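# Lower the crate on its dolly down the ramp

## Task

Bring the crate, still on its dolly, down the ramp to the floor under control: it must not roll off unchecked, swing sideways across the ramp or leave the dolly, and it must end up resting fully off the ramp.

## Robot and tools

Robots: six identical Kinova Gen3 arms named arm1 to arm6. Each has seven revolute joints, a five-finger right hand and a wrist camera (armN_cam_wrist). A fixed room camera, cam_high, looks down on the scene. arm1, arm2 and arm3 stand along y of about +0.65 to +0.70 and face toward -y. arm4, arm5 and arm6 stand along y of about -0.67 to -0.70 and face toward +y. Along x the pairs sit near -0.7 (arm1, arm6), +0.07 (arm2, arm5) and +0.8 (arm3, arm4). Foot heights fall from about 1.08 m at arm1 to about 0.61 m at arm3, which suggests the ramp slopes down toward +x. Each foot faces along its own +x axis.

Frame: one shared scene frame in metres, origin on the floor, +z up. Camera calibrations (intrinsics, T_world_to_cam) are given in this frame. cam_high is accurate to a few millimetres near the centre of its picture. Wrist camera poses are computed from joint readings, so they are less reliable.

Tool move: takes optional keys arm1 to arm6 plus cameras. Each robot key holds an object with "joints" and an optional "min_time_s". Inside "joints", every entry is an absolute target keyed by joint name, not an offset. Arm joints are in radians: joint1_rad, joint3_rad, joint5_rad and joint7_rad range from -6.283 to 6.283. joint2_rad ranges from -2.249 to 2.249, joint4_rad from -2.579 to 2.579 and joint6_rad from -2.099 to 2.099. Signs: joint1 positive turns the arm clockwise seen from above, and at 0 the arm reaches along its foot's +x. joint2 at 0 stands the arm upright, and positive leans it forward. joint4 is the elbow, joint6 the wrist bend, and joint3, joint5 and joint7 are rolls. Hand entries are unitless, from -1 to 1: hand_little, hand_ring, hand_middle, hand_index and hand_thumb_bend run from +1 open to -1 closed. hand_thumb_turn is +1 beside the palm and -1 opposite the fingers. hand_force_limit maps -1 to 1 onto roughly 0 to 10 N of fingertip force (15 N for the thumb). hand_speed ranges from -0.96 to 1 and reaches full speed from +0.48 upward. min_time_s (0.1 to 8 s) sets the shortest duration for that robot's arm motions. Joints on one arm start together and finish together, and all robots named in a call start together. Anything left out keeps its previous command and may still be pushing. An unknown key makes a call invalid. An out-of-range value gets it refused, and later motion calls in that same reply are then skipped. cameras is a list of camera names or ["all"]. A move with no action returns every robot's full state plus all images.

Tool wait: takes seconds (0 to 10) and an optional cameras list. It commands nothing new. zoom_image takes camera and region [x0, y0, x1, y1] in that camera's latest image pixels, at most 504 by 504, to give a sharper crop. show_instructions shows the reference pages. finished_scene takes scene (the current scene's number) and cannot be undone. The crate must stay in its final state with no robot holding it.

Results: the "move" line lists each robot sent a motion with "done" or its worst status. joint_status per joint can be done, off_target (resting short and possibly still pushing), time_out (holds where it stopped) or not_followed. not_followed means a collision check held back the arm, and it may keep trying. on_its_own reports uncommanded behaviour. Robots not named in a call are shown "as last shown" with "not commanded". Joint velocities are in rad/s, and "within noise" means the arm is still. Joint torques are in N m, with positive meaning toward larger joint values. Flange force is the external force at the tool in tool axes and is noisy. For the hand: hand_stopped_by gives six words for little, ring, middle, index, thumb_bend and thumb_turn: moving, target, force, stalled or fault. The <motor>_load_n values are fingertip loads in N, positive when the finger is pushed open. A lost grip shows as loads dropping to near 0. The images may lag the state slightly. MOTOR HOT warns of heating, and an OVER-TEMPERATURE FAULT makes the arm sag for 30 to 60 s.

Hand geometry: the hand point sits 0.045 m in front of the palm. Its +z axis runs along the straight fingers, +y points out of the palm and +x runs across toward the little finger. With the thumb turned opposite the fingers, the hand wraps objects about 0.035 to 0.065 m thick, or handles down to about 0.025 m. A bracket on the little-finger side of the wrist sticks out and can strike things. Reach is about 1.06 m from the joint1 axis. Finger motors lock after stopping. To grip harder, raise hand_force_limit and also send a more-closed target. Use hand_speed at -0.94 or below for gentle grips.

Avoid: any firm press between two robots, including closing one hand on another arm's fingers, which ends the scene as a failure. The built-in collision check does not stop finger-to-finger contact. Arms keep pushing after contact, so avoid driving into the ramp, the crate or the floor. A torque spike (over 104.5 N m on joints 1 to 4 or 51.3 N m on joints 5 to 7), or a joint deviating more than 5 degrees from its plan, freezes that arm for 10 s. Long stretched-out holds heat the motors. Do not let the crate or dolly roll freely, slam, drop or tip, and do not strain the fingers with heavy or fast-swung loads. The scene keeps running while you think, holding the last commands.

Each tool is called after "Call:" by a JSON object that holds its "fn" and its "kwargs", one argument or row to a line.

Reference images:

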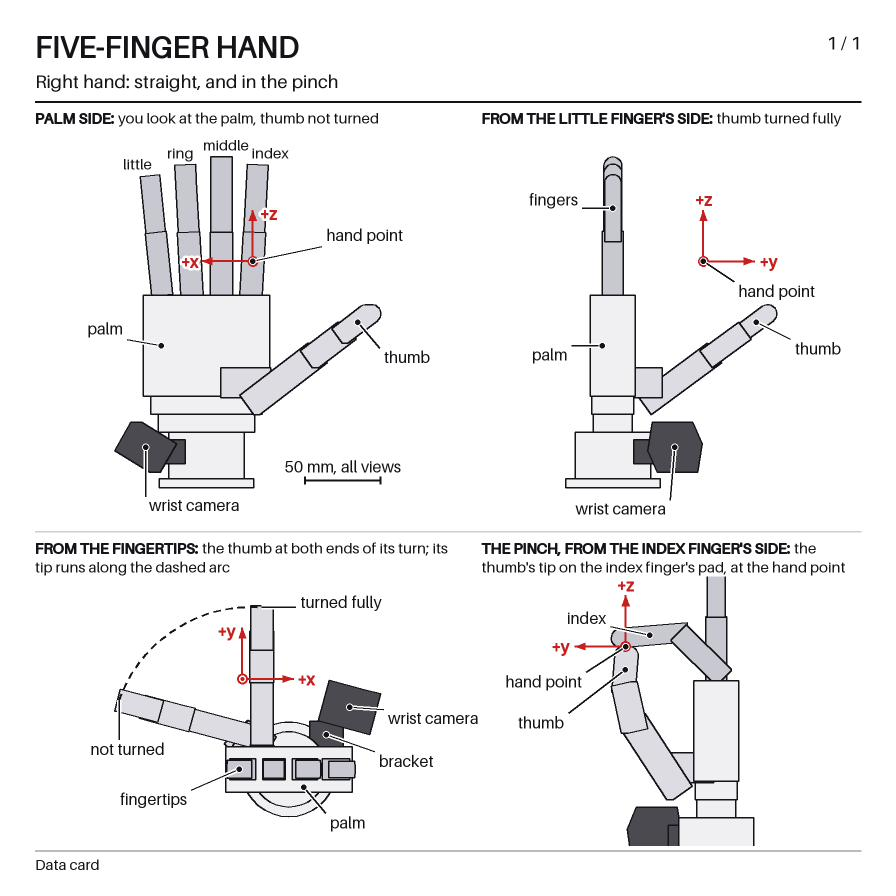

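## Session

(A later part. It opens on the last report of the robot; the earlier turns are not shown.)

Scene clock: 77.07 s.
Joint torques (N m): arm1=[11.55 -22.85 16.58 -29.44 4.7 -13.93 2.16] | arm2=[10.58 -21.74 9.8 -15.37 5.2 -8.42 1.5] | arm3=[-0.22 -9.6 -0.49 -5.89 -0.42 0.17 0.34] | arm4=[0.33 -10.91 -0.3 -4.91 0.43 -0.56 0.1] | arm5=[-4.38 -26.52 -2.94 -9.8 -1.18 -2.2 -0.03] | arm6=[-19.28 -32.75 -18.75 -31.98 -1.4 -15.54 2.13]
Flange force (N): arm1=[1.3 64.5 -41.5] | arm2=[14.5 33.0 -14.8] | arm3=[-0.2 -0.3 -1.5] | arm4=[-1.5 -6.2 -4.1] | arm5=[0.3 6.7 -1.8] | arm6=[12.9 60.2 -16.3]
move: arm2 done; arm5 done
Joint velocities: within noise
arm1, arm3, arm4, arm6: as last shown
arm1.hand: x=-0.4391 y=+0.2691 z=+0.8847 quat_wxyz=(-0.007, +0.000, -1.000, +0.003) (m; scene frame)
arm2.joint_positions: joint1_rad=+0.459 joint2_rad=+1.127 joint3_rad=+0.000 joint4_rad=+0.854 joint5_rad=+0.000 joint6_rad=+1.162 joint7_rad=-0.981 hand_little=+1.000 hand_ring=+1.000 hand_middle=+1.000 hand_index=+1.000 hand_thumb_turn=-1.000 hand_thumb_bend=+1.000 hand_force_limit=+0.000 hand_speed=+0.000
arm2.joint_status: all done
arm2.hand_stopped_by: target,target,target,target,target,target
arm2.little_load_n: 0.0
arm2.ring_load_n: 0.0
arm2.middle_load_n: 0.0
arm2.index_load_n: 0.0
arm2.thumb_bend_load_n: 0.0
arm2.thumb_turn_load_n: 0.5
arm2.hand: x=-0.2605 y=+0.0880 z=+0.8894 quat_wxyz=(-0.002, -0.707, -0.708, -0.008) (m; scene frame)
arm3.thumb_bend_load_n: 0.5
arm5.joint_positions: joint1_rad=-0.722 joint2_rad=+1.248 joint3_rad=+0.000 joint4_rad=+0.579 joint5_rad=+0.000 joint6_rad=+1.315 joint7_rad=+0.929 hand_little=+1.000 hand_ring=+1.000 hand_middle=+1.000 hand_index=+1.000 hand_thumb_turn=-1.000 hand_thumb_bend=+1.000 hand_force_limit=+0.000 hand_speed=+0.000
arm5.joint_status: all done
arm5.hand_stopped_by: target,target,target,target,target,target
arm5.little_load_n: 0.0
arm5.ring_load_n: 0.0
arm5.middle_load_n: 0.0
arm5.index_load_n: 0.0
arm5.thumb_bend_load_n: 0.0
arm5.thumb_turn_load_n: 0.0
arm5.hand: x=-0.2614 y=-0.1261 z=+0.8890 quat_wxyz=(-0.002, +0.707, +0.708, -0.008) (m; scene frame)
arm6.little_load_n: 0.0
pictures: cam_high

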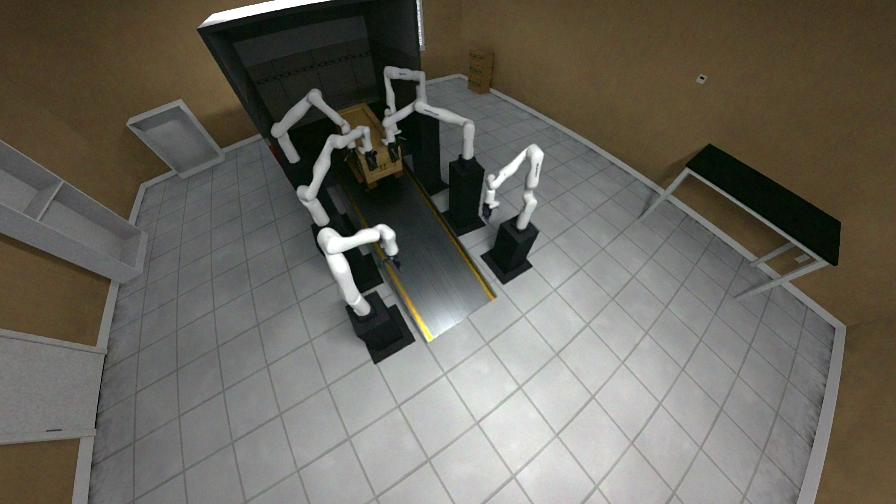

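Call:
{"fn": "move", "kwargs": {
  "arm1": {"joints":{"joint1_rad":-0.4782,"joint2_rad":1.2149,"joint4_rad":1.7061,"joint6_rad":0.2206,"joint7_rad":-0.5534},"min_time_s":4},
  "arm6": {"joints":{"joint1_rad":0.3281,"joint2_rad":1.0902,"joint4_rad":1.6650,"joint6_rad":0.3864,"joint7_rad":0.3170},"min_time_s":4}
}}

Scene clock: 82.33 s.
Joint torques (N m): arm1=[-0.99 -17.62 0.25 -1.58 0.1 0.03 -0.19] | arm2=[10.52 -21.96 9.6 -12.41 4.93 -5.64 1.21] | arm3=[-0.16 -9.46 -0.38 -5.96 -0.41 0.18 0.36] | arm4=[0.34 -10.91 -0.32 -4.95 0.42 -0.57 0.11] | arm5=[-2.69 -27.05 -1.99 -8.85 -0.68 -0.97 -0.1] | arm6=[0.72 -19.64 -0.13 -1.11 0.2 -0.33 -0.13]
Flange force (N): arm1=[1.8 -1.0 -4.0] | arm2=[6.7 26.7 -11.1] | arm3=[-0.7 0.1 -1.5] | arm4=[-1.5 -6.0 -4.1] | arm5=[2.7 2.2 0.4] | arm6=[1.4 -8.2 0.9]
move: arm1 done; arm6 done
Joint velocities: within noise
arm1.joint_positions: joint1_rad=-0.478 joint2_rad=+1.215 joint3_rad=+0.000 joint4_rad=+1.706 joint5_rad=+0.000 joint6_rad=+0.221 joint7_rad=-0.553 hand_little=+1.000 hand_ring=+1.000 hand_middle=+1.000 hand_index=+1.000 hand_thumb_turn=-1.000 hand_thumb_bend=+1.000 hand_force_limit=+0.000 hand_speed=+0.000
arm1.joint_status: all done
arm1.hand_stopped_by: target,target,target,target,target,target
arm1.little_load_n: 0.0
arm1.ring_load_n: 0.0
arm1.middle_load_n: 0.0
arm1.index_load_n: 0.0
arm1.thumb_bend_load_n: 0.0
arm1.thumb_turn_load_n: 0.0
arm1.hand: x=-0.4415 y=+0.2998 z=+0.8845 quat_wxyz=(-0.007, +0.000, -1.000, +0.004) (m; scene frame)
arm2, arm3, arm4, arm5: as last shown
arm2.thumb_turn_load_n: 0.0
arm2.hand: x=-0.2606 y=+0.0880 z=+0.8894 quat_wxyz=(-0.002, -0.707, -0.708, -0.008) (m; scene frame)
arm3.thumb_bend_load_n: 0.0
arm5.thumb_bend_load_n: -0.5
arm6.joint_positions: joint1_rad=+0.328 joint2_rad=+1.090 joint3_rad=+0.000 joint4_rad=+1.665 joint5_rad=+0.000 joint6_rad=+0.386 joint7_rad=+0.317 hand_little=+1.000 hand_ring=+1.000 hand_middle=+1.000 hand_index=+1.000 hand_thumb_turn=-1.000 hand_thumb_bend=+1.000 hand_force_limit=+0.000 hand_speed=+0.000
arm6.joint_status: all done
arm6.hand_stopped_by: target,target,target,target,target,target
arm6.little_load_n: 0.0
arm6.ring_load_n: 0.0
arm6.middle_load_n: 0.0
arm6.index_load_n: 0.0
arm6.thumb_bend_load_n: 0.0
arm6.thumb_turn_load_n: 0.0
arm6.hand: x=-0.4998 y=-0.2790 z=+0.8845 quat_wxyz=(-0.004, +1.000, +0.001, +0.001) (m; scene frame)
pictures: none

Call:
{"fn": "move", "kwargs": {
  "arm2": {"joints":{"joint1_rad":0.3525,"joint2_rad":1.0529,"joint4_rad":1.1180,"joint6_rad":0.9706,"joint7_rad":-1.0871},"min_time_s":3.5},
  "arm5": {"joints":{"joint1_rad":-0.6247,"joint2_rad":1.1382,"joint4_rad":0.9133,"joint6_rad":1.0901,"joint7_rad":1.0267},"min_time_s":3.5},
  "cameras": ["cam_high"]
}}

Call:
{"fn": "zoom_image", "kwargs": {
  "camera": "cam_high",
  "region": [320, 90, 460, 200]
}}

Scene clock: 91.27 s.
Joint torques (N m): arm1=[-1.02 -17.6 0.24 -1.6 0.11 0.02 -0.17] | arm2=[12.53 -27.99 13.08 -10.45 5.63 -1.4 0.9] | arm3=[-0.23 -9.5 -0.52 -5.89 -0.34 0.15 0.32] | arm4=[0.33 -10.86 -0.34 -4.95 0.4 -0.56 0.09] | arm5=[-6.19 -26.49 -4.88 -7.79 -1.74 -0.23 0.04] | arm6=[0.79 -19.6 -0.05 -1.13 0.23 -0.33 -0.12]
Flange force (N): arm1=[1.9 -1.0 -4.1] | arm2=[-5.0 22.1 5.2] | arm3=[-0.2 0.0 -1.7] | arm4=[-1.4 -5.9 -4.2] | arm5=[6.8 6.1 2.8] | arm6=[1.2 -8.2 0.8]
move: arm2 done; arm5 done
Joint velocities: within noise
arm1, arm3, arm4, arm6: as last shown
arm1.thumb_bend_load_n: -0.5
arm2.joint_positions: joint1_rad=+0.352 joint2_rad=+1.053 joint3_rad=+0.000 joint4_rad=+1.118 joint5_rad=+0.000 joint6_rad=+0.971 joint7_rad=-1.087 hand_little=+1.000 hand_ring=+1.000 hand_middle=+1.000 hand_index=+1.000 hand_thumb_turn=-1.000 hand_thumb_bend=+1.000 hand_force_limit=+0.000 hand_speed=+0.000
arm2.joint_status: all done
arm2.hand_stopped_by: target,target,target,target,target,target
arm2.little_load_n: 0.0
arm2.ring_load_n: 0.0
arm2.middle_load_n: 0.0
arm2.index_load_n: 0.0
arm2.thumb_bend_load_n: 0.0
arm2.thumb_turn_load_n: 0.0
arm2.hand: x=-0.1804 y=+0.0880 z=+0.8655 quat_wxyz=(-0.002, -0.707, -0.708, -0.008) (m; scene frame)
arm3.middle_load_n: 0.5
arm5.joint_positions: joint1_rad=-0.625 joint2_rad=+1.138 joint3_rad=+0.000 joint4_rad=+0.913 joint5_rad=+0.000 joint6_rad=+1.090 joint7_rad=+1.027 hand_little=+1.000 hand_ring=+1.000 hand_middle=+1.000 hand_index=+1.000 hand_thumb_turn=-1.000 hand_thumb_bend=+1.000 hand_force_limit=+0.000 hand_speed=+0.000
arm5.joint_status: all done
arm5.hand_stopped_by: target,target,target,target,target,target
arm5.little_load_n: 0.0
arm5.ring_load_n: 0.0
arm5.middle_load_n: 0.0
arm5.index_load_n: 0.0
arm5.thumb_bend_load_n: 0.0
arm5.thumb_turn_load_n: 0.0
arm5.hand: x=-0.1815 y=-0.1260 z=+0.8649 quat_wxyz=(-0.002, +0.707, +0.707, -0.008) (m; scene frame)
pictures: cam_high

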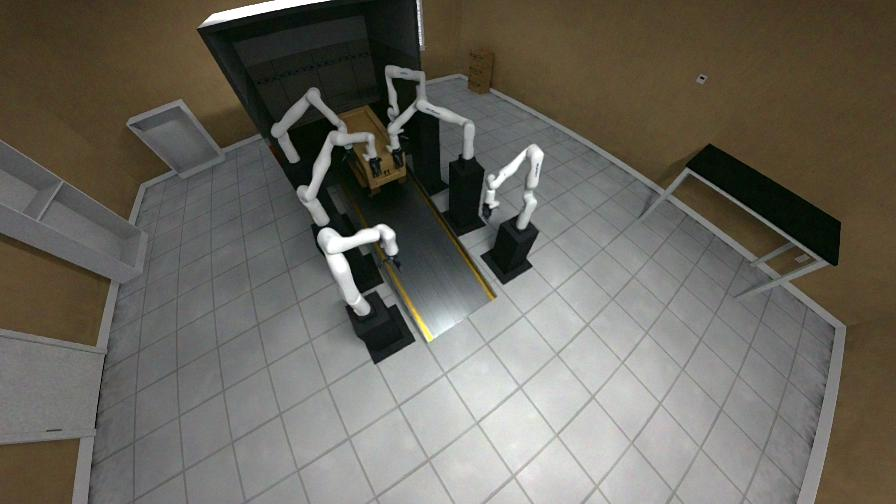

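Scaled by 3.600 from the camera's 896x504 image, which has a finer 1280x720 frame.

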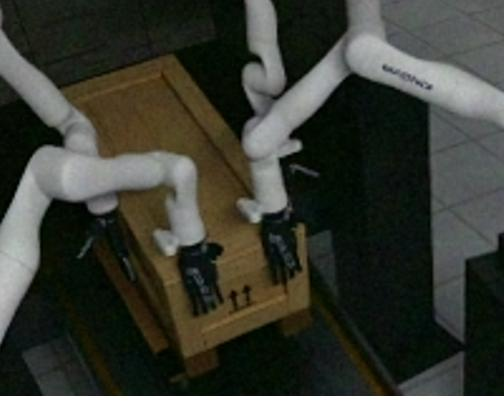

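Call:
{"fn": "move", "kwargs": {
  "arm2": {"joints":{"joint1_rad":0.2327,"joint2_rad":1.0220,"joint4_rad":1.2970,"joint6_rad":0.8226,"joint7_rad":-1.2069},"min_time_s":3.5},
  "arm5": {"joints":{"joint1_rad":-0.5142,"joint2_rad":1.0891,"joint4_rad":1.1175,"joint6_rad":0.9350,"joint7_rad":1.1372},"min_time_s":3.5}
}}

Call:
{"fn": "move", "kwargs": {
  "arm2": {"joints":{"joint1_rad":0.1001,"joint2_rad":1.0231,"joint4_rad":1.4136,"joint6_rad":0.7049,"joint7_rad":-1.3395},"min_time_s":3.5},
  "arm5": {"joints":{"joint1_rad":-0.3918,"joint2_rad":1.0770,"joint4_rad":1.2474,"joint6_rad":0.8172,"joint7_rad":1.2596},"min_time_s":3.5},
  "cameras": ["cam_high"]
}}

Call:
{"fn": "zoom_image", "kwargs": {
  "camera": "cam_high",
  "region": [320, 90, 460, 200]
}}

Scene clock: 95.57 s.
Joint torques (N m): arm1=[-1.03 -17.62 0.21 -1.58 0.11 0.03 -0.16] | arm2=[11.13 -27.11 12.86 -8.83 4.89 -0.68 0.84] | arm3=[-0.14 -9.51 -0.44 -5.98 -0.37 0.11 0.35] | arm4=[0.35 -10.92 -0.32 -4.92 0.42 -0.56 0.1] | arm5=[-4.61 -25.29 -4.14 -6.76 -1.18 0 -0.05] | arm6=[0.74 -19.62 -0.12 -1.11 0.22 -0.35 -0.11]
Flange force (N): arm1=[1.8 -1.0 -4.0] | arm2=[-4.3 20.4 6.8] | arm3=[-0.6 0.0 -1.7] | arm4=[-1.5 -6.1 -4.1] | arm5=[5.5 5.0 3.2] | arm6=[1.4 -8.3 0.9]
move: arm2 done; arm5 done
Joint velocities: within noise
arm1, arm3, arm4, arm6: as last shown
arm1.thumb_bend_load_n: 0.0
arm2.joint_positions: joint1_rad=+0.233 joint2_rad=+1.022 joint3_rad=+0.000 joint4_rad=+1.297 joint5_rad=+0.000 joint6_rad=+0.823 joint7_rad=-1.207 hand_little=+1.000 hand_ring=+1.000 hand_middle=+1.000 hand_index=+1.000 hand_thumb_turn=-1.000 hand_thumb_bend=+1.000 hand_force_limit=+0.000 hand_speed=+0.000
arm2.joint_status: all done
arm2.hand_stopped_by: target,target,target,target,target,target
arm2.little_load_n: 0.0
arm2.ring_load_n: 0.0
arm2.middle_load_n: 0.0
arm2.index_load_n: 0.0
arm2.thumb_bend_load_n: 0.0
arm2.thumb_turn_load_n: 0.0
arm2.hand: x=-0.1004 y=+0.0882 z=+0.8415 quat_wxyz=(-0.002, -0.707, -0.708, -0.008) (m; scene frame)
arm3.middle_load_n: 0.0
arm4.index_load_n: -0.5
arm5.joint_positions: joint1_rad=-0.514 joint2_rad=+1.089 joint3_rad=+0.000 joint4_rad=+1.118 joint5_rad=+0.000 joint6_rad=+0.935 joint7_rad=+1.137 hand_little=+1.000 hand_ring=+1.000 hand_middle=+1.000 hand_index=+1.000 hand_thumb_turn=-1.000 hand_thumb_bend=+1.000 hand_force_limit=+0.000 hand_speed=+0.000
arm5.joint_status: all done
arm5.hand_stopped_by: target,target,target,target,target,target
arm5.little_load_n: 0.0
arm5.ring_load_n: 0.0
arm5.middle_load_n: 0.0
arm5.index_load_n: 0.0
arm5.thumb_bend_load_n: 0.0
arm5.thumb_turn_load_n: 0.0
arm5.hand: x=-0.1014 y=-0.1260 z=+0.8410 quat_wxyz=(-0.002, +0.707, +0.707, -0.008) (m; scene frame)
arm6.index_load_n: 0.5
pictures: none

Scene clock: 99.37 s.
Joint torques (N m): arm1=[-1.03 -17.63 0.26 -1.56 0.11 0.04 -0.15] | arm2=[19.54 -23.1 22.08 -6.15 7.49 -0.37 1.15] | arm3=[-0.12 -9.44 -0.51 -5.92 -0.35 0.14 0.35] | arm4=[0.33 -10.91 -0.35 -4.91 0.43 -0.57 0.11] | arm5=[-17.26 -24.73 -15.4 -4.45 -4.71 1.32 0.22] | arm6=[0.78 -19.56 -0.18 -1.17 0.25 -0.34 -0.13]
Flange force (N): arm1=[1.8 -1.1 -4.0] | arm2=[-7.5 36.1 1.8] | arm3=[-0.5 0.0 -1.7] | arm4=[-1.4 -6.2 -4.2] | arm5=[15.1 24.4 6.0] | arm6=[1.2 -8.0 0.7]
move: arm2 done; arm5 done
Joint velocities: within noise
arm1, arm3, arm4, arm6: as last shown
arm2.joint_positions: joint1_rad=+0.100 joint2_rad=+1.023 joint3_rad=+0.000 joint4_rad=+1.414 joint5_rad=+0.000 joint6_rad=+0.705 joint7_rad=-1.339 hand_little=+1.000 hand_ring=+1.000 hand_middle=+1.000 hand_index=+1.000 hand_thumb_turn=-1.000 hand_thumb_bend=+1.000 hand_force_limit=+0.000 hand_speed=+0.000
arm2.joint_status: all done
arm2.hand_stopped_by: target,target,target,target,target,target
arm2.little_load_n: 0.0
arm2.ring_load_n: 0.0
arm2.middle_load_n: 0.0
arm2.index_load_n: 0.0
arm2.thumb_bend_load_n: 0.0
arm2.thumb_turn_load_n: 0.0
arm2.hand: x=-0.0202 y=+0.0882 z=+0.8166 quat_wxyz=(-0.002, -0.707, -0.708, -0.008) (m; scene frame)
arm3.thumb_bend_load_n: -0.5
arm4.index_load_n: 0.0
arm5.joint_positions: joint1_rad=-0.392 joint2_rad=+1.077 joint3_rad=+0.000 joint4_rad=+1.247 joint5_rad=+0.000 joint6_rad=+0.817 joint7_rad=+1.260 hand_little=+1.000 hand_ring=+1.000 hand_middle=+1.000 hand_index=+1.000 hand_thumb_turn=-1.000 hand_thumb_bend=+1.000 hand_force_limit=+0.000 hand_speed=+0.000
arm5.joint_status: all done
arm5.hand_stopped_by: target,target,target,target,target,target
arm5.little_load_n: 0.0
arm5.ring_load_n: 0.0
arm5.middle_load_n: 0.0
arm5.index_load_n: 0.0
arm5.thumb_bend_load_n: 0.0
arm5.thumb_turn_load_n: 0.0
arm5.hand: x=-0.0213 y=-0.1259 z=+0.8160 quat_wxyz=(-0.002, +0.707, +0.707, -0.007) (m; scene frame)
arm6.index_load_n: 0.0
pictures: cam_high

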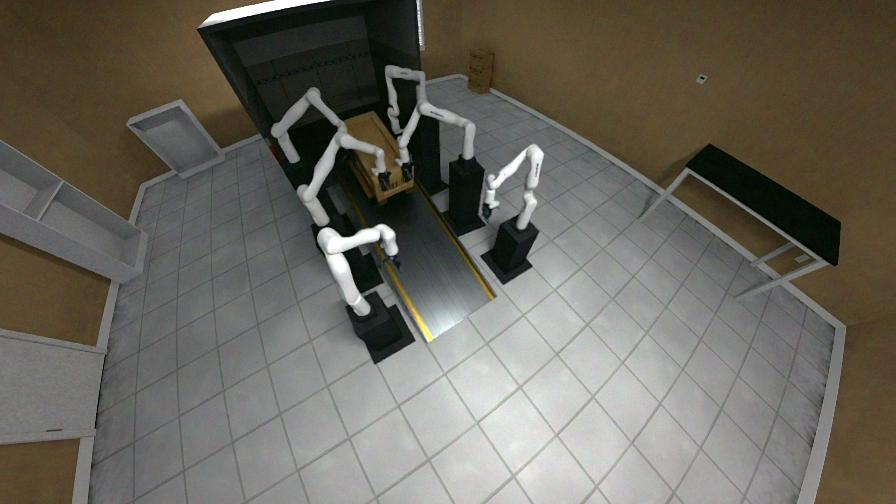

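Scaled by 3.600 from the camera's 896x504 image, which has a finer 1280x720 frame.

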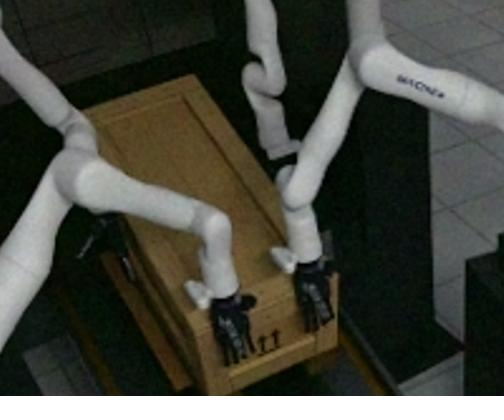

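Call:
{"fn": "move", "kwargs": {
  "arm2": {"joints":{"joint1_rad":-0.0421,"joint2_rad":1.0449,"joint4_rad":1.4757,"joint6_rad":0.6210,"joint7_rad":-1.4817},"min_time_s":3.2},
  "arm5": {"joints":{"joint1_rad":-0.2599,"joint2_rad":1.0874,"joint4_rad":1.3184,"joint6_rad":0.7358,"joint7_rad":1.3915},"min_time_s":3.2}
}}

Call:
{"fn": "move", "kwargs": {
  "arm2": {"joints":{"joint1_rad":-0.1888,"joint2_rad":1.0863,"joint4_rad":1.4845,"joint6_rad":0.5708,"joint7_rad":-1.6284},"min_time_s":3.2},
  "arm5": {"joints":{"joint1_rad":-0.1224,"joint2_rad":1.1193,"joint4_rad":1.3345,"joint6_rad":0.6879,"joint7_rad":1.5290},"min_time_s":3.2},
  "cameras": ["cam_high"]
}}

Call:
{"fn": "zoom_image", "kwargs": {
  "camera": "cam_high",
  "region": [330, 100, 470, 210]
}}

Scene clock: 104.77 s.
Joint torques (N m): arm1=[-1 -17.64 0.27 -1.61 0.11 0.01 -0.15] | arm2=[17.8 -12.27 20.36 1.02 5.92 1.44 0.8] | arm3=[-0.13 -9.51 -0.48 -5.88 -0.34 0.2 0.3] | arm4=[0.38 -10.89 -0.31 -4.91 0.41 -0.58 0.1] | arm5=[-21.42 -16.72 -20.07 0 -6.12 1.98 -0.35] | arm6=[0.73 -19.62 -0.2 -1.22 0.2 -0.31 -0.12]
Flange force (N): arm1=[1.8 -1.0 -4.0] | arm2=[-9.9 33.0 -13.5] | arm3=[-0.3 -0.1 -1.5] | arm4=[-1.5 -6.1 -4.2] | arm5=[16.3 34.6 -5.4] | arm6=[1.2 -7.8 0.8]
move: arm2 done; arm5 done
Joint velocities: within noise
arm1, arm3, arm4, arm6: as last shown
arm2.joint_positions: joint1_rad=-0.042 joint2_rad=+1.045 joint3_rad=+0.000 joint4_rad=+1.476 joint5_rad=+0.000 joint6_rad=+0.621 joint7_rad=-1.482 hand_little=+1.000 hand_ring=+1.000 hand_middle=+1.000 hand_index=+1.000 hand_thumb_turn=-1.000 hand_thumb_bend=+1.000 hand_force_limit=+0.000 hand_speed=+0.000
arm2.joint_status: all done
arm2.hand_stopped_by: target,target,target,target,target,target
arm2.little_load_n: 0.0
arm2.ring_load_n: 0.0
arm2.middle_load_n: 0.0
arm2.index_load_n: 0.0
arm2.thumb_bend_load_n: 0.0
arm2.thumb_turn_load_n: 0.0
arm2.hand: x=+0.0599 y=+0.0883 z=+0.7936 quat_wxyz=(-0.002, -0.707, -0.708, -0.008) (m; scene frame)
arm3.thumb_bend_load_n: 0.0
arm5.joint_positions: joint1_rad=-0.260 joint2_rad=+1.087 joint3_rad=+0.000 joint4_rad=+1.318 joint5_rad=+0.000 joint6_rad=+0.736 joint7_rad=+1.392 hand_little=+1.000 hand_ring=+1.000 hand_middle=+1.000 hand_index=+1.000 hand_thumb_turn=-1.000 hand_thumb_bend=+1.000 hand_force_limit=+0.000 hand_speed=+0.000
arm5.joint_status: all done
arm5.hand_stopped_by: target,target,target,target,target,target
arm5.little_load_n: 0.0
arm5.ring_load_n: 0.0
arm5.middle_load_n: 0.0
arm5.index_load_n: -0.5
arm5.thumb_bend_load_n: 0.0
arm5.thumb_turn_load_n: 0.0
arm5.hand: x=+0.0587 y=-0.1259 z=+0.7931 quat_wxyz=(-0.002, +0.707, +0.707, -0.008) (m; scene frame)
arm6.index_load_n: 0.5
pictures: none

Scene clock: 108.27 s.
Joint torques (N m): arm1=[-1.02 -17.62 0.23 -1.6 0.09 0.01 -0.16] | arm2=[14.43 -9.56 16.74 5.43 4.06 3.67 0.33] | arm3=[-0.19 -9.56 -0.47 -5.97 -0.35 0.17 0.34] | arm4=[0.35 -10.89 -0.35 -4.93 0.4 -0.56 0.1] | arm5=[-24.07 -10.28 -23.25 4.76 -7.01 3.43 -0.91] | arm6=[0.76 -19.67 -0.1 -1.19 0.17 -0.28 -0.13]
Flange force (N): arm1=[1.8 -1.0 -4.1] | arm2=[-13.0 27.5 -13.3] | arm3=[-0.4 0.0 -1.4] | arm4=[-1.5 -6.1 -4.2] | arm5=[17.5 42.3 -13.0] | arm6=[1.2 -7.9 1.0]
move: arm2 done; arm5 done
Joint velocities: within noise
arm1, arm3, arm4, arm6: as last shown
arm2.joint_positions: joint1_rad=-0.189 joint2_rad=+1.086 joint3_rad=+0.000 joint4_rad=+1.485 joint5_rad=+0.000 joint6_rad=+0.571 joint7_rad=-1.628 hand_little=+1.000 hand_ring=+1.000 hand_middle=+1.000 hand_index=+1.000 hand_thumb_turn=-1.000 hand_thumb_bend=+1.000 hand_force_limit=+0.000 hand_speed=+0.000
arm2.joint_status: all done
arm2.hand_stopped_by: target,target,target,target,target,target
arm2.little_load_n: 0.5
arm2.ring_load_n: 0.0
arm2.middle_load_n: 0.0
arm2.index_load_n: 0.0
arm2.thumb_bend_load_n: 0.0
arm2.thumb_turn_load_n: -0.5
arm2.hand: x=+0.1400 y=+0.0883 z=+0.7707 quat_wxyz=(-0.002, -0.707, -0.708, -0.008) (m; scene frame)
arm5.joint_positions: joint1_rad=-0.122 joint2_rad=+1.119 joint3_rad=+0.000 joint4_rad=+1.335 joint5_rad=+0.000 joint6_rad=+0.688 joint7_rad=+1.529 hand_little=+1.000 hand_ring=+1.000 hand_middle=+1.000 hand_index=+1.000 hand_thumb_turn=-1.000 hand_thumb_bend=+1.000 hand_force_limit=+0.000 hand_speed=+0.000
arm5.joint_status: all done
arm5.hand_stopped_by: target,target,target,target,target,target
arm5.little_load_n: 0.0
arm5.ring_load_n: 0.0
arm5.middle_load_n: 0.0
arm5.index_load_n: 0.0
arm5.thumb_bend_load_n: 0.0
arm5.thumb_turn_load_n: 0.0
arm5.hand: x=+0.1386 y=-0.1259 z=+0.7701 quat_wxyz=(-0.002, +0.707, +0.708, -0.008) (m; scene frame)
arm6.index_load_n: 0.0
pictures: cam_high

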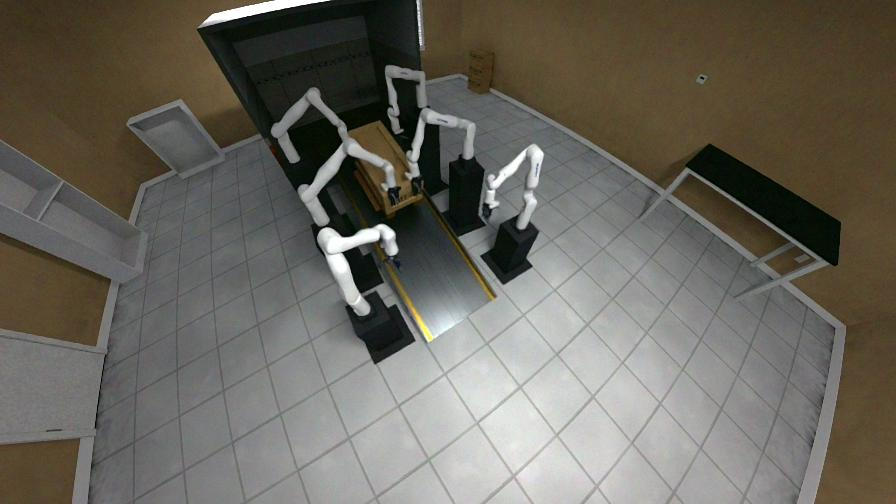

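Scaled by 3.600 from the camera's 896x504 image, which has a finer 1280x720 frame.

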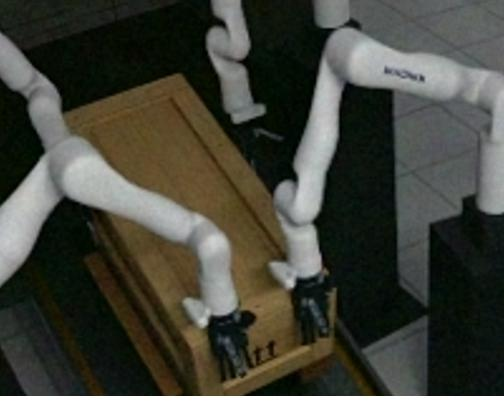

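Call:
{"fn": "move", "kwargs": {
  "arm2": {"joints":{"joint1_rad":-0.3338,"joint2_rad":1.1437,"joint4_rad":1.4410,"joint6_rad":0.5569,"joint7_rad":-1.7734},"min_time_s":3.2},
  "arm5": {"joints":{"joint1_rad":0.0158,"joint2_rad":1.1701,"joint4_rad":1.2959,"joint6_rad":0.6757,"joint7_rad":1.6672},"min_time_s":3.2}
}}

Call:
{"fn": "move", "kwargs": {
  "arm2": {"joints":{"joint1_rad":-0.4715,"joint2_rad":1.2177,"joint4_rad":1.3427,"joint6_rad":0.5812,"joint7_rad":-1.9111},"min_time_s":3.2},
  "arm5": {"joints":{"joint1_rad":0.1497,"joint2_rad":1.2395,"joint4_rad":1.2014,"joint6_rad":0.7007,"joint7_rad":1.8011},"min_time_s":3.2},
  "cameras": ["cam_high"]
}}

Call:
{"fn": "zoom_image", "kwargs": {
  "camera": "cam_high",
  "region": [330, 110, 490, 230]
}}

Scene clock: 112.27 s.
Joint torques (N m): arm1=[-0.96 -17.65 0.24 -1.58 0.11 0.03 -0.18] | arm2=[11.24 -11.16 13.04 5.09 2.69 3.77 -0.06] | arm3=[-0.15 -9.49 -0.5 -5.89 -0.3 0.16 0.32] | arm4=[0.33 -10.91 -0.31 -4.93 0.42 -0.55 0.13] | arm5=[-25.68 -7.32 -24.7 6.19 -7.59 3.65 -1.29] | arm6=[0.72 -19.62 -0.14 -1.07 0.2 -0.3 -0.11]
Flange force (N): arm1=[1.7 -1.0 -3.9] | arm2=[-10.4 22.5 -10.0] | arm3=[-0.4 -0.1 -1.7] | arm4=[-1.6 -6.1 -4.1] | arm5=[12.3 47.5 -17.4] | arm6=[1.4 -8.3 0.9]
move: arm2 done; arm5 done
Joint velocities: within noise
arm1, arm6: as last shown
arm2.joint_positions: joint1_rad=-0.334 joint2_rad=+1.144 joint3_rad=+0.000 joint4_rad=+1.441 joint5_rad=+0.000 joint6_rad=+0.557 joint7_rad=-1.773 hand_little=+1.000 hand_ring=+1.000 hand_middle=+1.000 hand_index=+1.000 hand_thumb_turn=-1.000 hand_thumb_bend=+1.000 hand_force_limit=+0.000 hand_speed=+0.000
arm2.joint_status: all done
arm2.hand_stopped_by: target,target,target,target,target,target
arm2.little_load_n: 0.0
arm2.ring_load_n: 0.0
arm2.middle_load_n: 0.0
arm2.index_load_n: 0.0
arm2.thumb_bend_load_n: 0.0
arm2.thumb_turn_load_n: 0.5
arm2.hand: x=+0.2201 y=+0.0884 z=+0.7478 quat_wxyz=(-0.002, -0.707, -0.708, -0.008) (m; scene frame)
arm3.joint_positions: joint1_rad=+0.300 joint2_rad=+0.200 joint3_rad=+0.000 joint4_rad=+2.000 joint5_rad=+0.000 joint6_rad=+0.942 joint7_rad=+0.350 hand_little=+1.000 hand_ring=+1.000 hand_middle=+1.000 hand_index=+1.000 hand_thumb_turn=-1.000 hand_thumb_bend=+1.000 hand_force_limit=+0.000 hand_speed=+0.000
arm3.joint_status: not commanded
arm3.hand_stopped_by: target,target,target,target,target,target
arm3.little_load_n: 0.0
arm3.ring_load_n: 0.0
arm3.middle_load_n: 0.0
arm3.index_load_n: 0.0
arm3.thumb_bend_load_n: 0.0
arm3.thumb_turn_load_n: 0.0
arm3.hand: x=+0.6997 y=+0.4559 z=+0.7989 quat_wxyz=(-0.002, +0.001, -1.000, +0.000) (m; scene frame)
arm4.joint_positions: joint1_rad=-0.300 joint2_rad=+0.200 joint3_rad=+0.000 joint4_rad=+2.000 joint5_rad=+0.000 joint6_rad=+0.942 joint7_rad=-0.260 hand_little=+1.000 hand_ring=+1.000 hand_middle=+1.000 hand_index=+1.000 hand_thumb_turn=-1.000 hand_thumb_bend=+1.000 hand_force_limit=+0.000 hand_speed=+0.000
arm4.joint_status: not commanded
arm4.hand_stopped_by: target,target,target,target,target,target
arm4.little_load_n: 0.0
arm4.ring_load_n: 0.0
arm4.middle_load_n: 0.0
arm4.index_load_n: -0.5
arm4.thumb_bend_load_n: 0.0
arm4.thumb_turn_load_n: 0.5
arm4.hand: x=+0.6691 y=-0.4325 z=+0.8378 quat_wxyz=(-0.002, +1.000, +0.000, +0.006) (m; scene frame)
arm5.joint_positions: joint1_rad=+0.016 joint2_rad=+1.170 joint3_rad=+0.000 joint4_rad=+1.296 joint5_rad=+0.000 joint6_rad=+0.676 joint7_rad=+1.667 hand_little=+1.000 hand_ring=+1.000 hand_middle=+1.000 hand_index=+1.000 hand_thumb_turn=-1.000 hand_thumb_bend=+1.000 hand_force_limit=+0.000 hand_speed=+0.000
arm5.joint_status: all done
arm5.hand_stopped_by: target,target,target,target,target,target
arm5.little_load_n: 0.0
arm5.ring_load_n: 0.0
arm5.middle_load_n: 0.0
arm5.index_load_n: 0.0
arm5.thumb_bend_load_n: 0.0
arm5.thumb_turn_load_n: 0.0
arm5.hand: x=+0.2186 y=-0.1257 z=+0.7471 quat_wxyz=(-0.002, +0.707, +0.707, -0.008) (m; scene frame)
pictures: none

Scene clock: 115.77 s.
Joint torques (N m): arm1=[-0.97 -17.61 0.23 -1.59 0.12 0.03 -0.17] | arm2=[9.68 -12.55 11.04 5.06 2.07 4.14 -0.24] | arm3=[-0.19 -9.44 -0.48 -5.91 -0.37 0.14 0.31] | arm4=[0.35 -10.92 -0.36 -4.91 0.42 -0.55 0.1] | arm5=[-26.53 -1.16 -25.01 10.08 -8.01 4.8 -1.5] | arm6=[0.76 -19.61 -0.15 -1.12 0.24 -0.35 -0.09]
Flange force (N): arm1=[1.7 -0.9 -4.0] | arm2=[-9.5 20.6 -7.0] | arm3=[-0.3 0.1 -1.8] | arm4=[-1.5 -6.2 -4.1] | arm5=[11.3 50.8 -24.7] | arm6=[1.3 -8.3 0.8]
move: arm2 done; arm5 done
Joint velocities: within noise
arm1, arm3, arm4, arm6: as last shown
arm2.joint_positions: joint1_rad=-0.471 joint2_rad=+1.218 joint3_rad=+0.000 joint4_rad=+1.343 joint5_rad=+0.000 joint6_rad=+0.581 joint7_rad=-1.911 hand_little=+1.000 hand_ring=+1.000 hand_middle=+1.000 hand_index=+1.000 hand_thumb_turn=-1.000 hand_thumb_bend=+1.000 hand_force_limit=+0.000 hand_speed=+0.000
arm2.joint_status: all done
arm2.hand_stopped_by: target,target,target,target,target,target
arm2.little_load_n: 0.0
arm2.ring_load_n: 0.0
arm2.middle_load_n: 0.0
arm2.index_load_n: 0.0
arm2.thumb_bend_load_n: 0.0
arm2.thumb_turn_load_n: 0.0
arm2.hand: x=+0.3002 y=+0.0885 z=+0.7242 quat_wxyz=(-0.002, -0.707, -0.707, -0.008) (m; scene frame)
arm4.index_load_n: 0.0
arm4.thumb_turn_load_n: 0.0
arm5.joint_positions: joint1_rad=+0.150 joint2_rad=+1.239 joint3_rad=+0.000 joint4_rad=+1.201 joint5_rad=+0.000 joint6_rad=+0.701 joint7_rad=+1.801 hand_little=+1.000 hand_ring=+1.000 hand_middle=+1.000 hand_index=+1.000 hand_thumb_turn=-1.000 hand_thumb_bend=+1.000 hand_force_limit=+0.000 hand_speed=+0.000
arm5.joint_status: all done
arm5.hand_stopped_by: target,target,target,target,target,target
arm5.little_load_n: 0.0
arm5.ring_load_n: 0.0
arm5.middle_load_n: 0.0
arm5.index_load_n: 0.0
arm5.thumb_bend_load_n: 0.0
arm5.thumb_turn_load_n: 0.0
arm5.hand: x=+0.2986 y=-0.1257 z=+0.7237 quat_wxyz=(-0.002, +0.707, +0.708, -0.008) (m; scene frame)
arm6.thumb_bend_load_n: -0.5
pictures: cam_high

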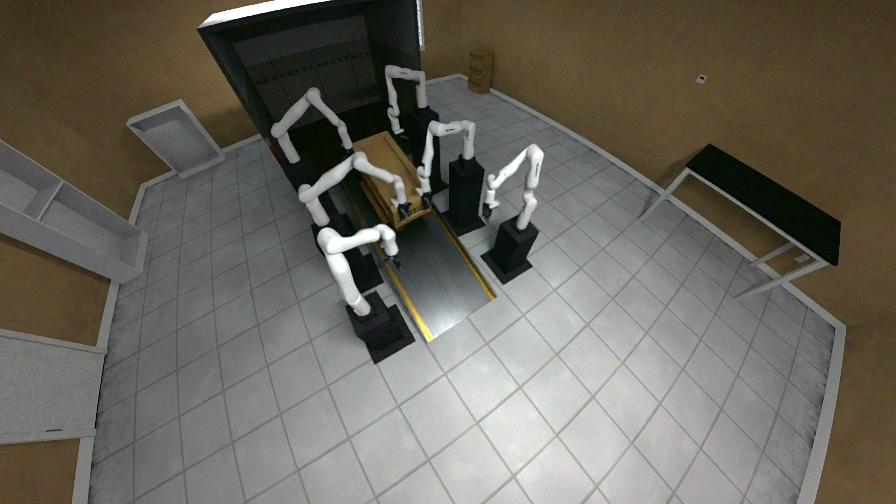

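Scaled by 3.150 from the camera's 896x504 image, which has a finer 1280x720 frame.

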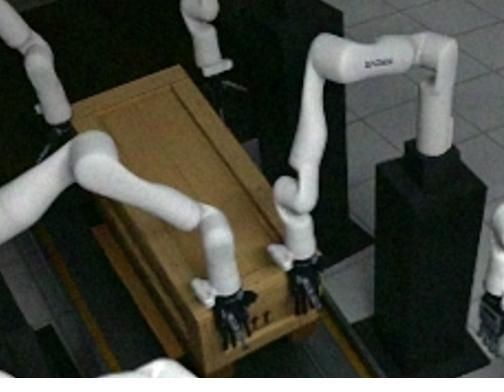

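Call:
{"fn": "move", "kwargs": {
  "arm2": {"joints":{"joint1_rad":-0.5975,"joint2_rad":1.3086,"joint4_rad":1.1861,"joint6_rad":0.6470,"joint7_rad":-2.0371},"min_time_s":3.2},
  "arm5": {"joints":{"joint1_rad":0.2750,"joint2_rad":1.3304,"joint4_rad":1.0428,"joint6_rad":0.7684,"joint7_rad":1.9264},"min_time_s":3.2}
}}

Call:
{"fn": "move", "kwargs": {
  "arm2": {"joints":{"joint1_rad":-0.7099,"joint2_rad":1.4238,"joint4_rad":0.9561,"joint6_rad":0.7616,"joint7_rad":-2.1495},"min_time_s":3.2},
  "arm5": {"joints":{"joint1_rad":0.3890,"joint2_rad":1.4521,"joint4_rad":0.7979,"joint6_rad":0.8916,"joint7_rad":2.0404},"min_time_s":3.2},
  "cameras": ["cam_high"]
}}

Call:
{"fn": "zoom_image", "kwargs": {
  "camera": "cam_high",
  "region": [330, 110, 490, 230]
}}

Scene clock: 119.67 s.
Joint torques (N m): arm1=[-1.02 -17.62 0.23 -1.54 0.1 0.02 -0.17] | arm2=[8.01 -13.88 8.67 4.59 1.65 4.37 -0.35] | arm3=[-0.14 -9.58 -0.53 -5.97 -0.34 0.21 0.37] | arm4=[0.35 -10.9 -0.31 -4.92 0.42 -0.55 0.1] | arm5=[-25.78 -1.05 -22.96 11.63 -8.11 6.22 -1.49] | arm6=[0.77 -19.59 -0.14 -1.1 0.22 -0.36 -0.11]
Flange force (N): arm1=[1.7 -1.2 -4.0] | arm2=[-9.4 18.7 -4.8] | arm3=[-0.5 -0.1 -1.2] | arm4=[-1.5 -6.1 -4.1] | arm5=[11.1 51.0 -21.0] | arm6=[1.3 -8.4 0.8]
move: arm2 done; arm5 done
Joint velocities: within noise
arm1.joint_positions: joint1_rad=-0.478 joint2_rad=+1.215 joint3_rad=+0.000 joint4_rad=+1.706 joint5_rad=+0.000 joint6_rad=+0.221 joint7_rad=-0.553 hand_little=+1.000 hand_ring=+1.000 hand_middle=+1.000 hand_index=+1.000 hand_thumb_turn=-1.000 hand_thumb_bend=+1.000 hand_force_limit=+0.000 hand_speed=+0.000
arm1.joint_status: not commanded
arm1.hand_stopped_by: target,target,target,target,target,target
arm1.little_load_n: 0.0
arm1.ring_load_n: 0.0
arm1.middle_load_n: 0.0
arm1.index_load_n: 0.0
arm1.thumb_bend_load_n: 0.0
arm1.thumb_turn_load_n: 0.0
arm1.hand: x=-0.4415 y=+0.2998 z=+0.8845 quat_wxyz=(-0.007, +0.000, -1.000, +0.004) (m; scene frame)
arm2.joint_positions: joint1_rad=-0.597 joint2_rad=+1.309 joint3_rad=+0.000 joint4_rad=+1.186 joint5_rad=+0.000 joint6_rad=+0.647 joint7_rad=-2.037 hand_little=+1.000 hand_ring=+1.000 hand_middle=+1.000 hand_index=+1.000 hand_thumb_turn=-1.000 hand_thumb_bend=+1.000 hand_force_limit=+0.000 hand_speed=+0.000
arm2.joint_status: all done
arm2.hand_stopped_by: target,target,target,target,target,target
arm2.little_load_n: 0.0
arm2.ring_load_n: 0.0
arm2.middle_load_n: 0.0
arm2.index_load_n: 0.0
arm2.thumb_bend_load_n: 0.0
arm2.thumb_turn_load_n: 0.0
arm2.hand: x=+0.3802 y=+0.0886 z=+0.7008 quat_wxyz=(-0.002, -0.707, -0.708, -0.008) (m; scene frame)
arm3, arm4: as last shown
arm5.joint_positions: joint1_rad=+0.275 joint2_rad=+1.330 joint3_rad=+0.000 joint4_rad=+1.043 joint5_rad=+0.000 joint6_rad=+0.768 joint7_rad=+1.926 hand_little=+1.000 hand_ring=+1.000 hand_middle=+1.000 hand_index=+1.000 hand_thumb_turn=-1.000 hand_thumb_bend=+1.000 hand_force_limit=+0.000 hand_speed=+0.000
arm5.joint_status: all done
arm5.hand_stopped_by: target,target,target,target,target,target
arm5.little_load_n: 0.0
arm5.ring_load_n: 0.0
arm5.middle_load_n: 0.0
arm5.index_load_n: 0.0
arm5.thumb_bend_load_n: -0.5
arm5.thumb_turn_load_n: 0.0
arm5.hand: x=+0.3786 y=-0.1256 z=+0.7002 quat_wxyz=(-0.002, +0.707, +0.707, -0.008) (m; scene frame)
arm6.joint_positions: joint1_rad=+0.328 joint2_rad=+1.090 joint3_rad=+0.000 joint4_rad=+1.665 joint5_rad=+0.000 joint6_rad=+0.386 joint7_rad=+0.317 hand_little=+1.000 hand_ring=+1.000 hand_middle=+1.000 hand_index=+1.000 hand_thumb_turn=-1.000 hand_thumb_bend=+1.000 hand_force_limit=+0.000 hand_speed=+0.000
arm6.joint_status: not commanded
arm6.hand_stopped_by: target,target,target,target,target,target
arm6.little_load_n: 0.0
arm6.ring_load_n: 0.0
arm6.middle_load_n: 0.0
arm6.index_load_n: 0.0
arm6.thumb_bend_load_n: 0.0
arm6.thumb_turn_load_n: 0.0
arm6.hand: x=-0.4998 y=-0.2790 z=+0.8845 quat_wxyz=(-0.004, +1.000, +0.001, +0.001) (m; scene frame)
pictures: none

Scene clock: 123.17 s.
Joint torques (N m): arm1=[-1.06 -17.63 0.22 -1.6 0.12 0.03 -0.17] | arm2=[6.24 -15.97 6.28 2.71 1.39 4.12 -0.34] | arm3=[-0.2 -9.56 -0.52 -5.97 -0.34 0.21 0.38] | arm4=[0.34 -10.89 -0.31 -4.96 0.4 -0.57 0.13] | arm5=[-25.57 -1.29 -20.15 12.4 -8.48 7.84 -1.62] | arm6=[0.76 -19.59 -0.07 -1.12 0.24 -0.3 -0.09]
Flange force (N): arm1=[1.9 -1.0 -4.0] | arm2=[-8.0 16.2 -3.1] | arm3=[-0.4 0.0 -1.3] | arm4=[-1.5 -5.9 -4.1] | arm5=[11.7 52.8 -16.4] | arm6=[1.2 -8.1 0.9]
move: arm2 done; arm5 done
Joint velocities: within noise
arm1, arm3, arm4, arm6: as last shown
arm2.joint_positions: joint1_rad=-0.710 joint2_rad=+1.424 joint3_rad=+0.000 joint4_rad=+0.956 joint5_rad=+0.000 joint6_rad=+0.762 joint7_rad=-2.150 hand_little=+1.000 hand_ring=+1.000 hand_middle=+1.000 hand_index=+1.000 hand_thumb_turn=-1.000 hand_thumb_bend=+1.000 hand_force_limit=+0.000 hand_speed=+0.000
arm2.joint_status: all done
arm2.hand_stopped_by: target,target,target,target,target,target
arm2.little_load_n: 0.0
arm2.ring_load_n: 0.0
arm2.middle_load_n: 0.0
arm2.index_load_n: 0.0
arm2.thumb_bend_load_n: 0.0
arm2.thumb_turn_load_n: 0.0
arm2.hand: x=+0.4604 y=+0.0885 z=+0.6778 quat_wxyz=(-0.002, -0.707, -0.708, -0.008) (m; scene frame)
arm5.joint_positions: joint1_rad=+0.389 joint2_rad=+1.452 joint3_rad=+0.000 joint4_rad=+0.798 joint5_rad=+0.000 joint6_rad=+0.892 joint7_rad=+2.040 hand_little=+1.000 hand_ring=+1.000 hand_middle=+1.000 hand_index=+1.000 hand_thumb_turn=-1.000 hand_thumb_bend=+1.000 hand_force_limit=+0.000 hand_speed=+0.000
arm5.joint_status: all done
arm5.hand_stopped_by: target,target,target,target,target,target
arm5.little_load_n: 0.0
arm5.ring_load_n: 0.0
arm5.middle_load_n: 0.0
arm5.index_load_n: 0.0
arm5.thumb_bend_load_n: 0.0
arm5.thumb_turn_load_n: 0.0
arm5.hand: x=+0.4586 y=-0.1254 z=+0.6773 quat_wxyz=(-0.002, +0.707, +0.707, -0.008) (m; scene frame)
arm6.middle_load_n: 0.5
pictures: cam_high

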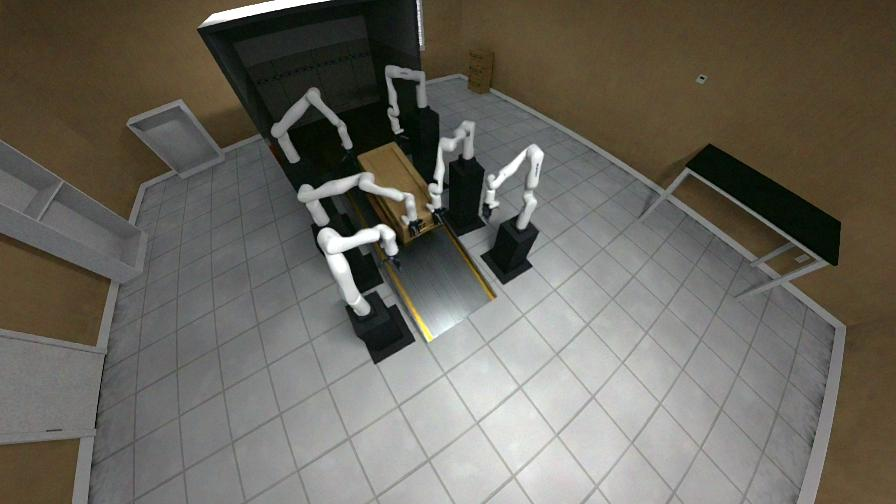

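Scaled by 3.150 from the camera's 896x504 image, which has a finer 1280x720 frame.

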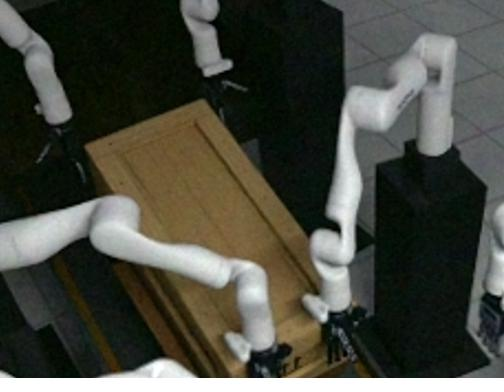

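Call:
{"fn": "zoom_image", "kwargs": {
  "camera": "cam_high",
  "region": [350, 135, 470, 255]
}}

Scaled by 4.200 from the camera's 896x504 image, which has a finer 1280x720 frame.

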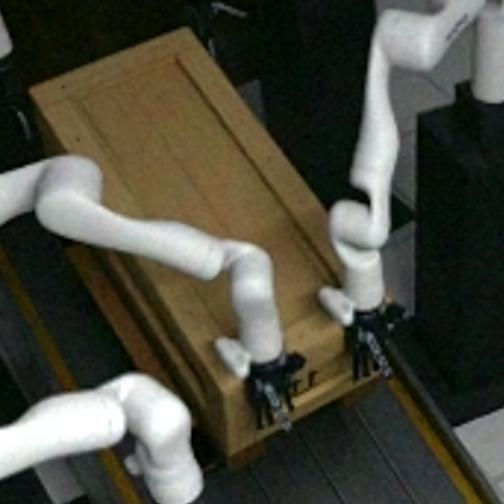

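Call:
{"fn": "move", "kwargs": {
  "arm2": {"joints":{"joint1_rad":-0.7896,"joint2_rad":1.5510,"joint4_rad":0.6832,"joint6_rad":0.9074,"joint7_rad":-2.2292},"min_time_s":3},
  "arm5": {"joints":{"joint1_rad":0.4714,"joint2_rad":1.6034,"joint4_rad":0.4704,"joint6_rad":1.0678,"joint7_rad":2.1228},"min_time_s":3},
  "cameras": ["cam_high"]
}}

Call:
{"fn": "zoom_image", "kwargs": {
  "camera": "cam_high",
  "region": [350, 135, 470, 255]
}}

Scene clock: 127.90 s.
Joint torques (N m): arm1=[-1.01 -17.62 0.25 -1.59 0.11 0.03 -0.14] | arm2=[4.94 -17.77 4.5 0.53 1.24 3.69 -0.28] | arm3=[-0.19 -9.61 -0.47 -5.96 -0.38 0.12 0.37] | arm4=[0.34 -10.92 -0.33 -4.93 0.42 -0.56 0.1] | arm5=[-26.26 -1.34 -16.61 11.44 -9.12 8.7 -1.64] | arm6=[0.79 -19.63 -0.18 -1.11 0.21 -0.31 -0.12]
Flange force (N): arm1=[1.8 -1.0 -4.0] | arm2=[-6.6 13.9 -2.5] | arm3=[-0.4 -0.2 -1.5] | arm4=[-1.5 -6.1 -4.1] | arm5=no reading | arm6=[1.2 -8.2 0.9]
move: arm2 done; arm5 done
Joint velocities: within noise
arm1, arm3, arm4, arm6: as last shown
arm2.joint_positions: joint1_rad=-0.790 joint2_rad=+1.551 joint3_rad=+0.000 joint4_rad=+0.683 joint5_rad=+0.000 joint6_rad=+0.907 joint7_rad=-2.229 hand_little=+1.000 hand_ring=+1.000 hand_middle=+1.000 hand_index=+1.000 hand_thumb_turn=-1.000 hand_thumb_bend=+1.000 hand_force_limit=+0.000 hand_speed=+0.000
arm2.joint_status: all done
arm2.hand_stopped_by: target,target,target,target,target,target
arm2.little_load_n: 0.0
arm2.ring_load_n: 0.0
arm2.middle_load_n: 0.0
arm2.index_load_n: 0.5
arm2.thumb_bend_load_n: 0.0
arm2.thumb_turn_load_n: 0.0
arm2.hand: x=+0.5245 y=+0.0886 z=+0.6593 quat_wxyz=(-0.002, -0.707, -0.708, -0.008) (m; scene frame)
arm3.index_load_n: -0.5
arm5.joint_positions: joint1_rad=+0.471 joint2_rad=+1.603 joint3_rad=+0.000 joint4_rad=+0.470 joint5_rad=+0.000 joint6_rad=+1.068 joint7_rad=+2.123 hand_little=+1.000 hand_ring=+1.000 hand_middle=+1.000 hand_index=+1.000 hand_thumb_turn=-1.000 hand_thumb_bend=+1.000 hand_force_limit=+0.000 hand_speed=+0.000
arm5.joint_status: all done
arm5.hand_stopped_by: target,target,target,target,target,target
arm5.little_load_n: 0.0
arm5.ring_load_n: 0.0
arm5.middle_load_n: 0.0
arm5.index_load_n: 0.0
arm5.thumb_bend_load_n: 0.0
arm5.thumb_turn_load_n: 0.0
arm5.hand: x=+0.5225 y=-0.1253 z=+0.6588 quat_wxyz=(-0.002, +0.707, +0.707, -0.008) (m; scene frame)
arm6.little_load_n: 0.5
arm6.middle_load_n: 0.0
pictures: cam_high

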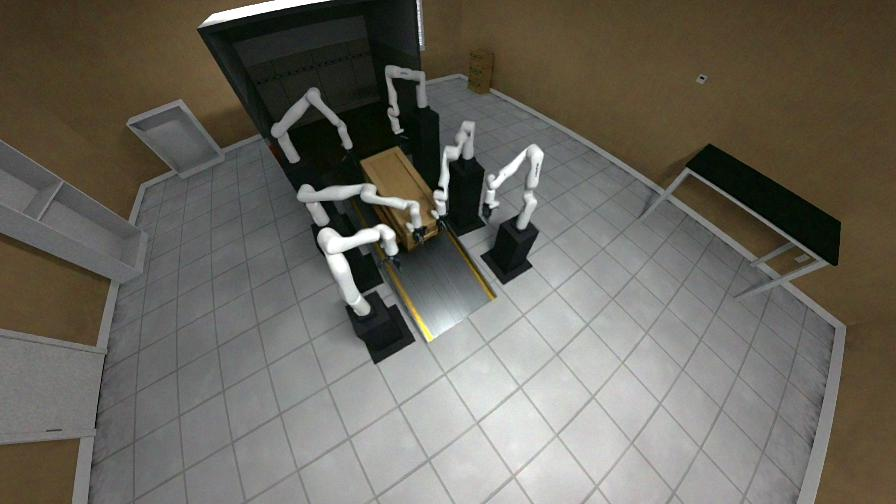

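Scaled by 4.200 from the camera's 896x504 image, which has a finer 1280x720 frame.

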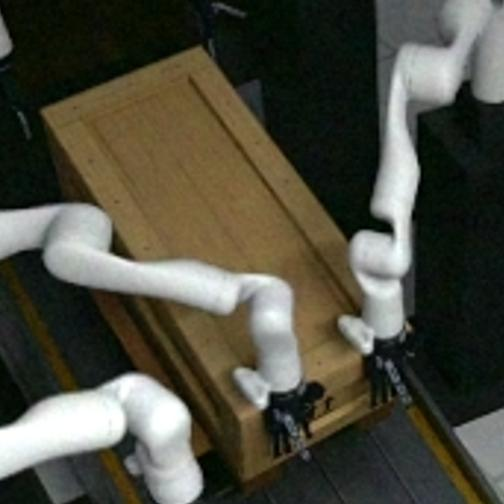

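Call:
{"fn": "move", "kwargs": {
  "arm1": {"joints":{"joint1_rad":-0.8433,"joint2_rad":1.5688,"joint4_rad":0.8136,"joint6_rad":0.7592,"joint7_rad":-0.9185},"min_time_s":4},
  "arm6": {"joints":{"joint1_rad":0.7447,"joint2_rad":1.4262,"joint4_rad":0.9268,"joint6_rad":0.7886,"joint7_rad":0.7336},"min_time_s":4}
}}

Call:
{"fn": "move", "kwargs": {
  "arm1": {"joints":{"joint1_rad":-0.8137,"joint2_rad":1.6147,"joint4_rad":0.6830,"joint6_rad":0.8439,"joint7_rad":-0.8889},"min_time_s":2.5},
  "arm6": {"joints":{"joint1_rad":0.7179,"joint2_rad":1.4691,"joint4_rad":0.8062,"joint6_rad":0.8663,"joint7_rad":0.7068},"min_time_s":2.5},
  "cameras": ["cam_high"]
}}

Call:
{"fn": "zoom_image", "kwargs": {
  "camera": "cam_high",
  "region": [350, 135, 470, 255]
}}

Scene clock: 141.70 s.
Joint torques (N m): arm1=[-0.92 -22.45 0.32 -5.37 0.07 0.03 -0.17] | arm2=[53.32 -20.06 40.51 11.47 18.01 14.98 2.33] | arm3=[-0.09 -9.59 -0.46 -5.88 -0.33 0.17 0.39] | arm4=[0.34 -10.89 -0.34 -4.98 0.42 -0.57 0.09] | arm5=[-48.72 3.66 -28.6 23.08 -15.32 19.4 -0.5] | arm6=[47.83 -0.7 47.19 -33.37 14.18 -25.86 0.22]
Flange force (N): arm1=[3.4 0.8 -4.3] | arm2=[9.6 95.9 28.2] | arm3=[-0.6 -0.4 -1.5] | arm4=[-1.4 -5.9 -4.1] | arm5=no reading | arm6=[-119.6 27.7 -95.0]
Flange force when the fault began (N): arm6=[-180.1 59.2 -150.4]
move: arm1 done; arm6 torque_fault
TORQUE FAULT: arm6's joint1_rad strayed more than 5 degrees from its planned motion. arm6 stopped for 10 seconds, dropped its targets and accepts commands again: back off and push less far. The stop added 7.6 s to the call and to motion_time.
TORQUE WARNING: arm6's joint6_rad reached its warning level (29.4 N m).
TORQUE WARNING: arm5's joint6_rad reached its warning level (29.4 N m). A warning alone does not stop the arm.
TORQUE WARNING: arm2's joint1_rad reached its warning level (56.7 N m). A warning alone does not stop the arm.
Joint velocities: within noise
arm1.joint_positions: joint1_rad=-0.843 joint2_rad=+1.569 joint3_rad=+0.000 joint4_rad=+0.814 joint5_rad=+0.000 joint6_rad=+0.759 joint7_rad=-0.918 hand_little=+1.000 hand_ring=+1.000 hand_middle=+1.000 hand_index=+1.000 hand_thumb_turn=-1.000 hand_thumb_bend=+1.000 hand_force_limit=+0.000 hand_speed=+0.000
arm1.joint_status: all done
arm1.hand_stopped_by: target,target,target,target,target,target
arm1.little_load_n: -0.5
arm1.ring_load_n: 0.0
arm1.middle_load_n: 0.0
arm1.index_load_n: 0.0
arm1.thumb_bend_load_n: 0.0
arm1.thumb_turn_load_n: 0.0
arm1.hand: x=-0.1717 y=+0.3000 z=+0.8210 quat_wxyz=(-0.007, +0.000, -1.000, +0.003) (m; scene frame)
arm2.joint_positions: joint1_rad=-0.790 joint2_rad=+1.551 joint3_rad=+0.000 joint4_rad=+0.683 joint5_rad=+0.000 joint6_rad=+0.907 joint7_rad=-2.229 hand_little=+1.000 hand_ring=+1.000 hand_middle=+1.000 hand_index=+1.000 hand_thumb_turn=-1.000 hand_thumb_bend=+1.000 hand_force_limit=+0.000 hand_speed=+0.000
arm2.joint_status: not commanded
arm2.hand_stopped_by: target,target,target,target,target,target
arm2.little_load_n: 0.0
arm2.ring_load_n: 0.0
arm2.middle_load_n: 0.0
arm2.index_load_n: 0.0
arm2.thumb_bend_load_n: 0.0
arm2.thumb_turn_load_n: 0.0
arm2.hand: x=+0.5245 y=+0.0886 z=+0.6593 quat_wxyz=(-0.002, -0.707, -0.708, -0.008) (m; scene frame)
arm3, arm4: as last shown
arm3.index_load_n: 0.0
arm5.joint_positions: joint1_rad=+0.471 joint2_rad=+1.603 joint3_rad=+0.000 joint4_rad=+0.470 joint5_rad=+0.000 joint6_rad=+1.068 joint7_rad=+2.123 hand_little=+1.000 hand_ring=+1.000 hand_middle=+1.000 hand_index=+1.000 hand_thumb_turn=-1.000 hand_thumb_bend=+1.000 hand_force_limit=+0.000 hand_speed=+0.000
arm5.joint_status: not commanded
arm5.hand_stopped_by: target,target,target,target,target,target
arm5.little_load_n: 0.0
arm5.ring_load_n: 0.0
arm5.middle_load_n: 0.0
arm5.index_load_n: 0.0
arm5.thumb_bend_load_n: 0.0
arm5.thumb_turn_load_n: 0.0
arm5.hand: x=+0.5226 y=-0.1254 z=+0.6588 quat_wxyz=(-0.002, +0.707, +0.707, -0.008) (m; scene frame)
arm6.joint_positions: joint1_rad=+0.433 joint2_rad=+1.247 joint3_rad=-0.006 joint4_rad=+1.319 joint5_rad=-0.003 joint6_rad=+0.637 joint7_rad=+0.515 hand_little=+0.999 hand_ring=+1.000 hand_middle=+1.000 hand_index=+1.000 hand_thumb_turn=-1.000 hand_thumb_bend=+1.000 hand_force_limit=+0.000 hand_speed=+0.000
arm6.joint_status: joint1_rad torque_fault (moved +0.105 of +0.417); joint2_rad torque_fault (moved +0.157 of +0.336); joint4_rad torque_fault (moved -0.346 of -0.738); joint6_rad torque_fault (moved +0.250 of +0.402); joint7_rad torque_fault (moved +0.198 of +0.417)
arm6.hand_stopped_by: target,target,target,target,target,target
arm6.little_load_n: -5.5
arm6.ring_load_n: 0.5
arm6.middle_load_n: 0.0
arm6.index_load_n: 0.0
arm6.thumb_bend_load_n: 0.0
arm6.thumb_turn_load_n: 0.0
arm6.hand: x=-0.4266 y=-0.2467 z=+0.8563 quat_wxyz=(+0.022, +0.999, +0.047, -0.015) (m; scene frame)
pictures: none

not run: a stop came earlier in this reply.

Scaled by 4.200 from the camera's 896x504 image, which has a finer 1280x720 frame.
This view is cut from an older image: the scene may have changed since it was taken.

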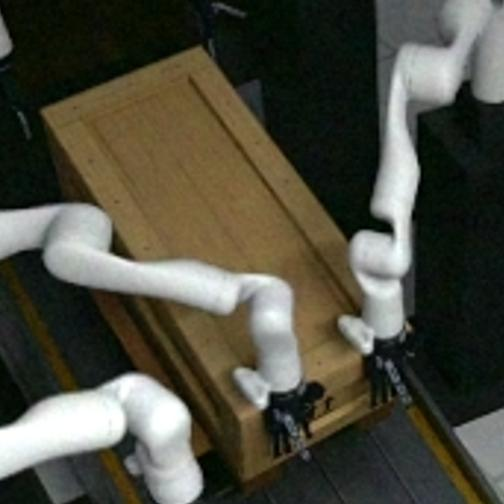

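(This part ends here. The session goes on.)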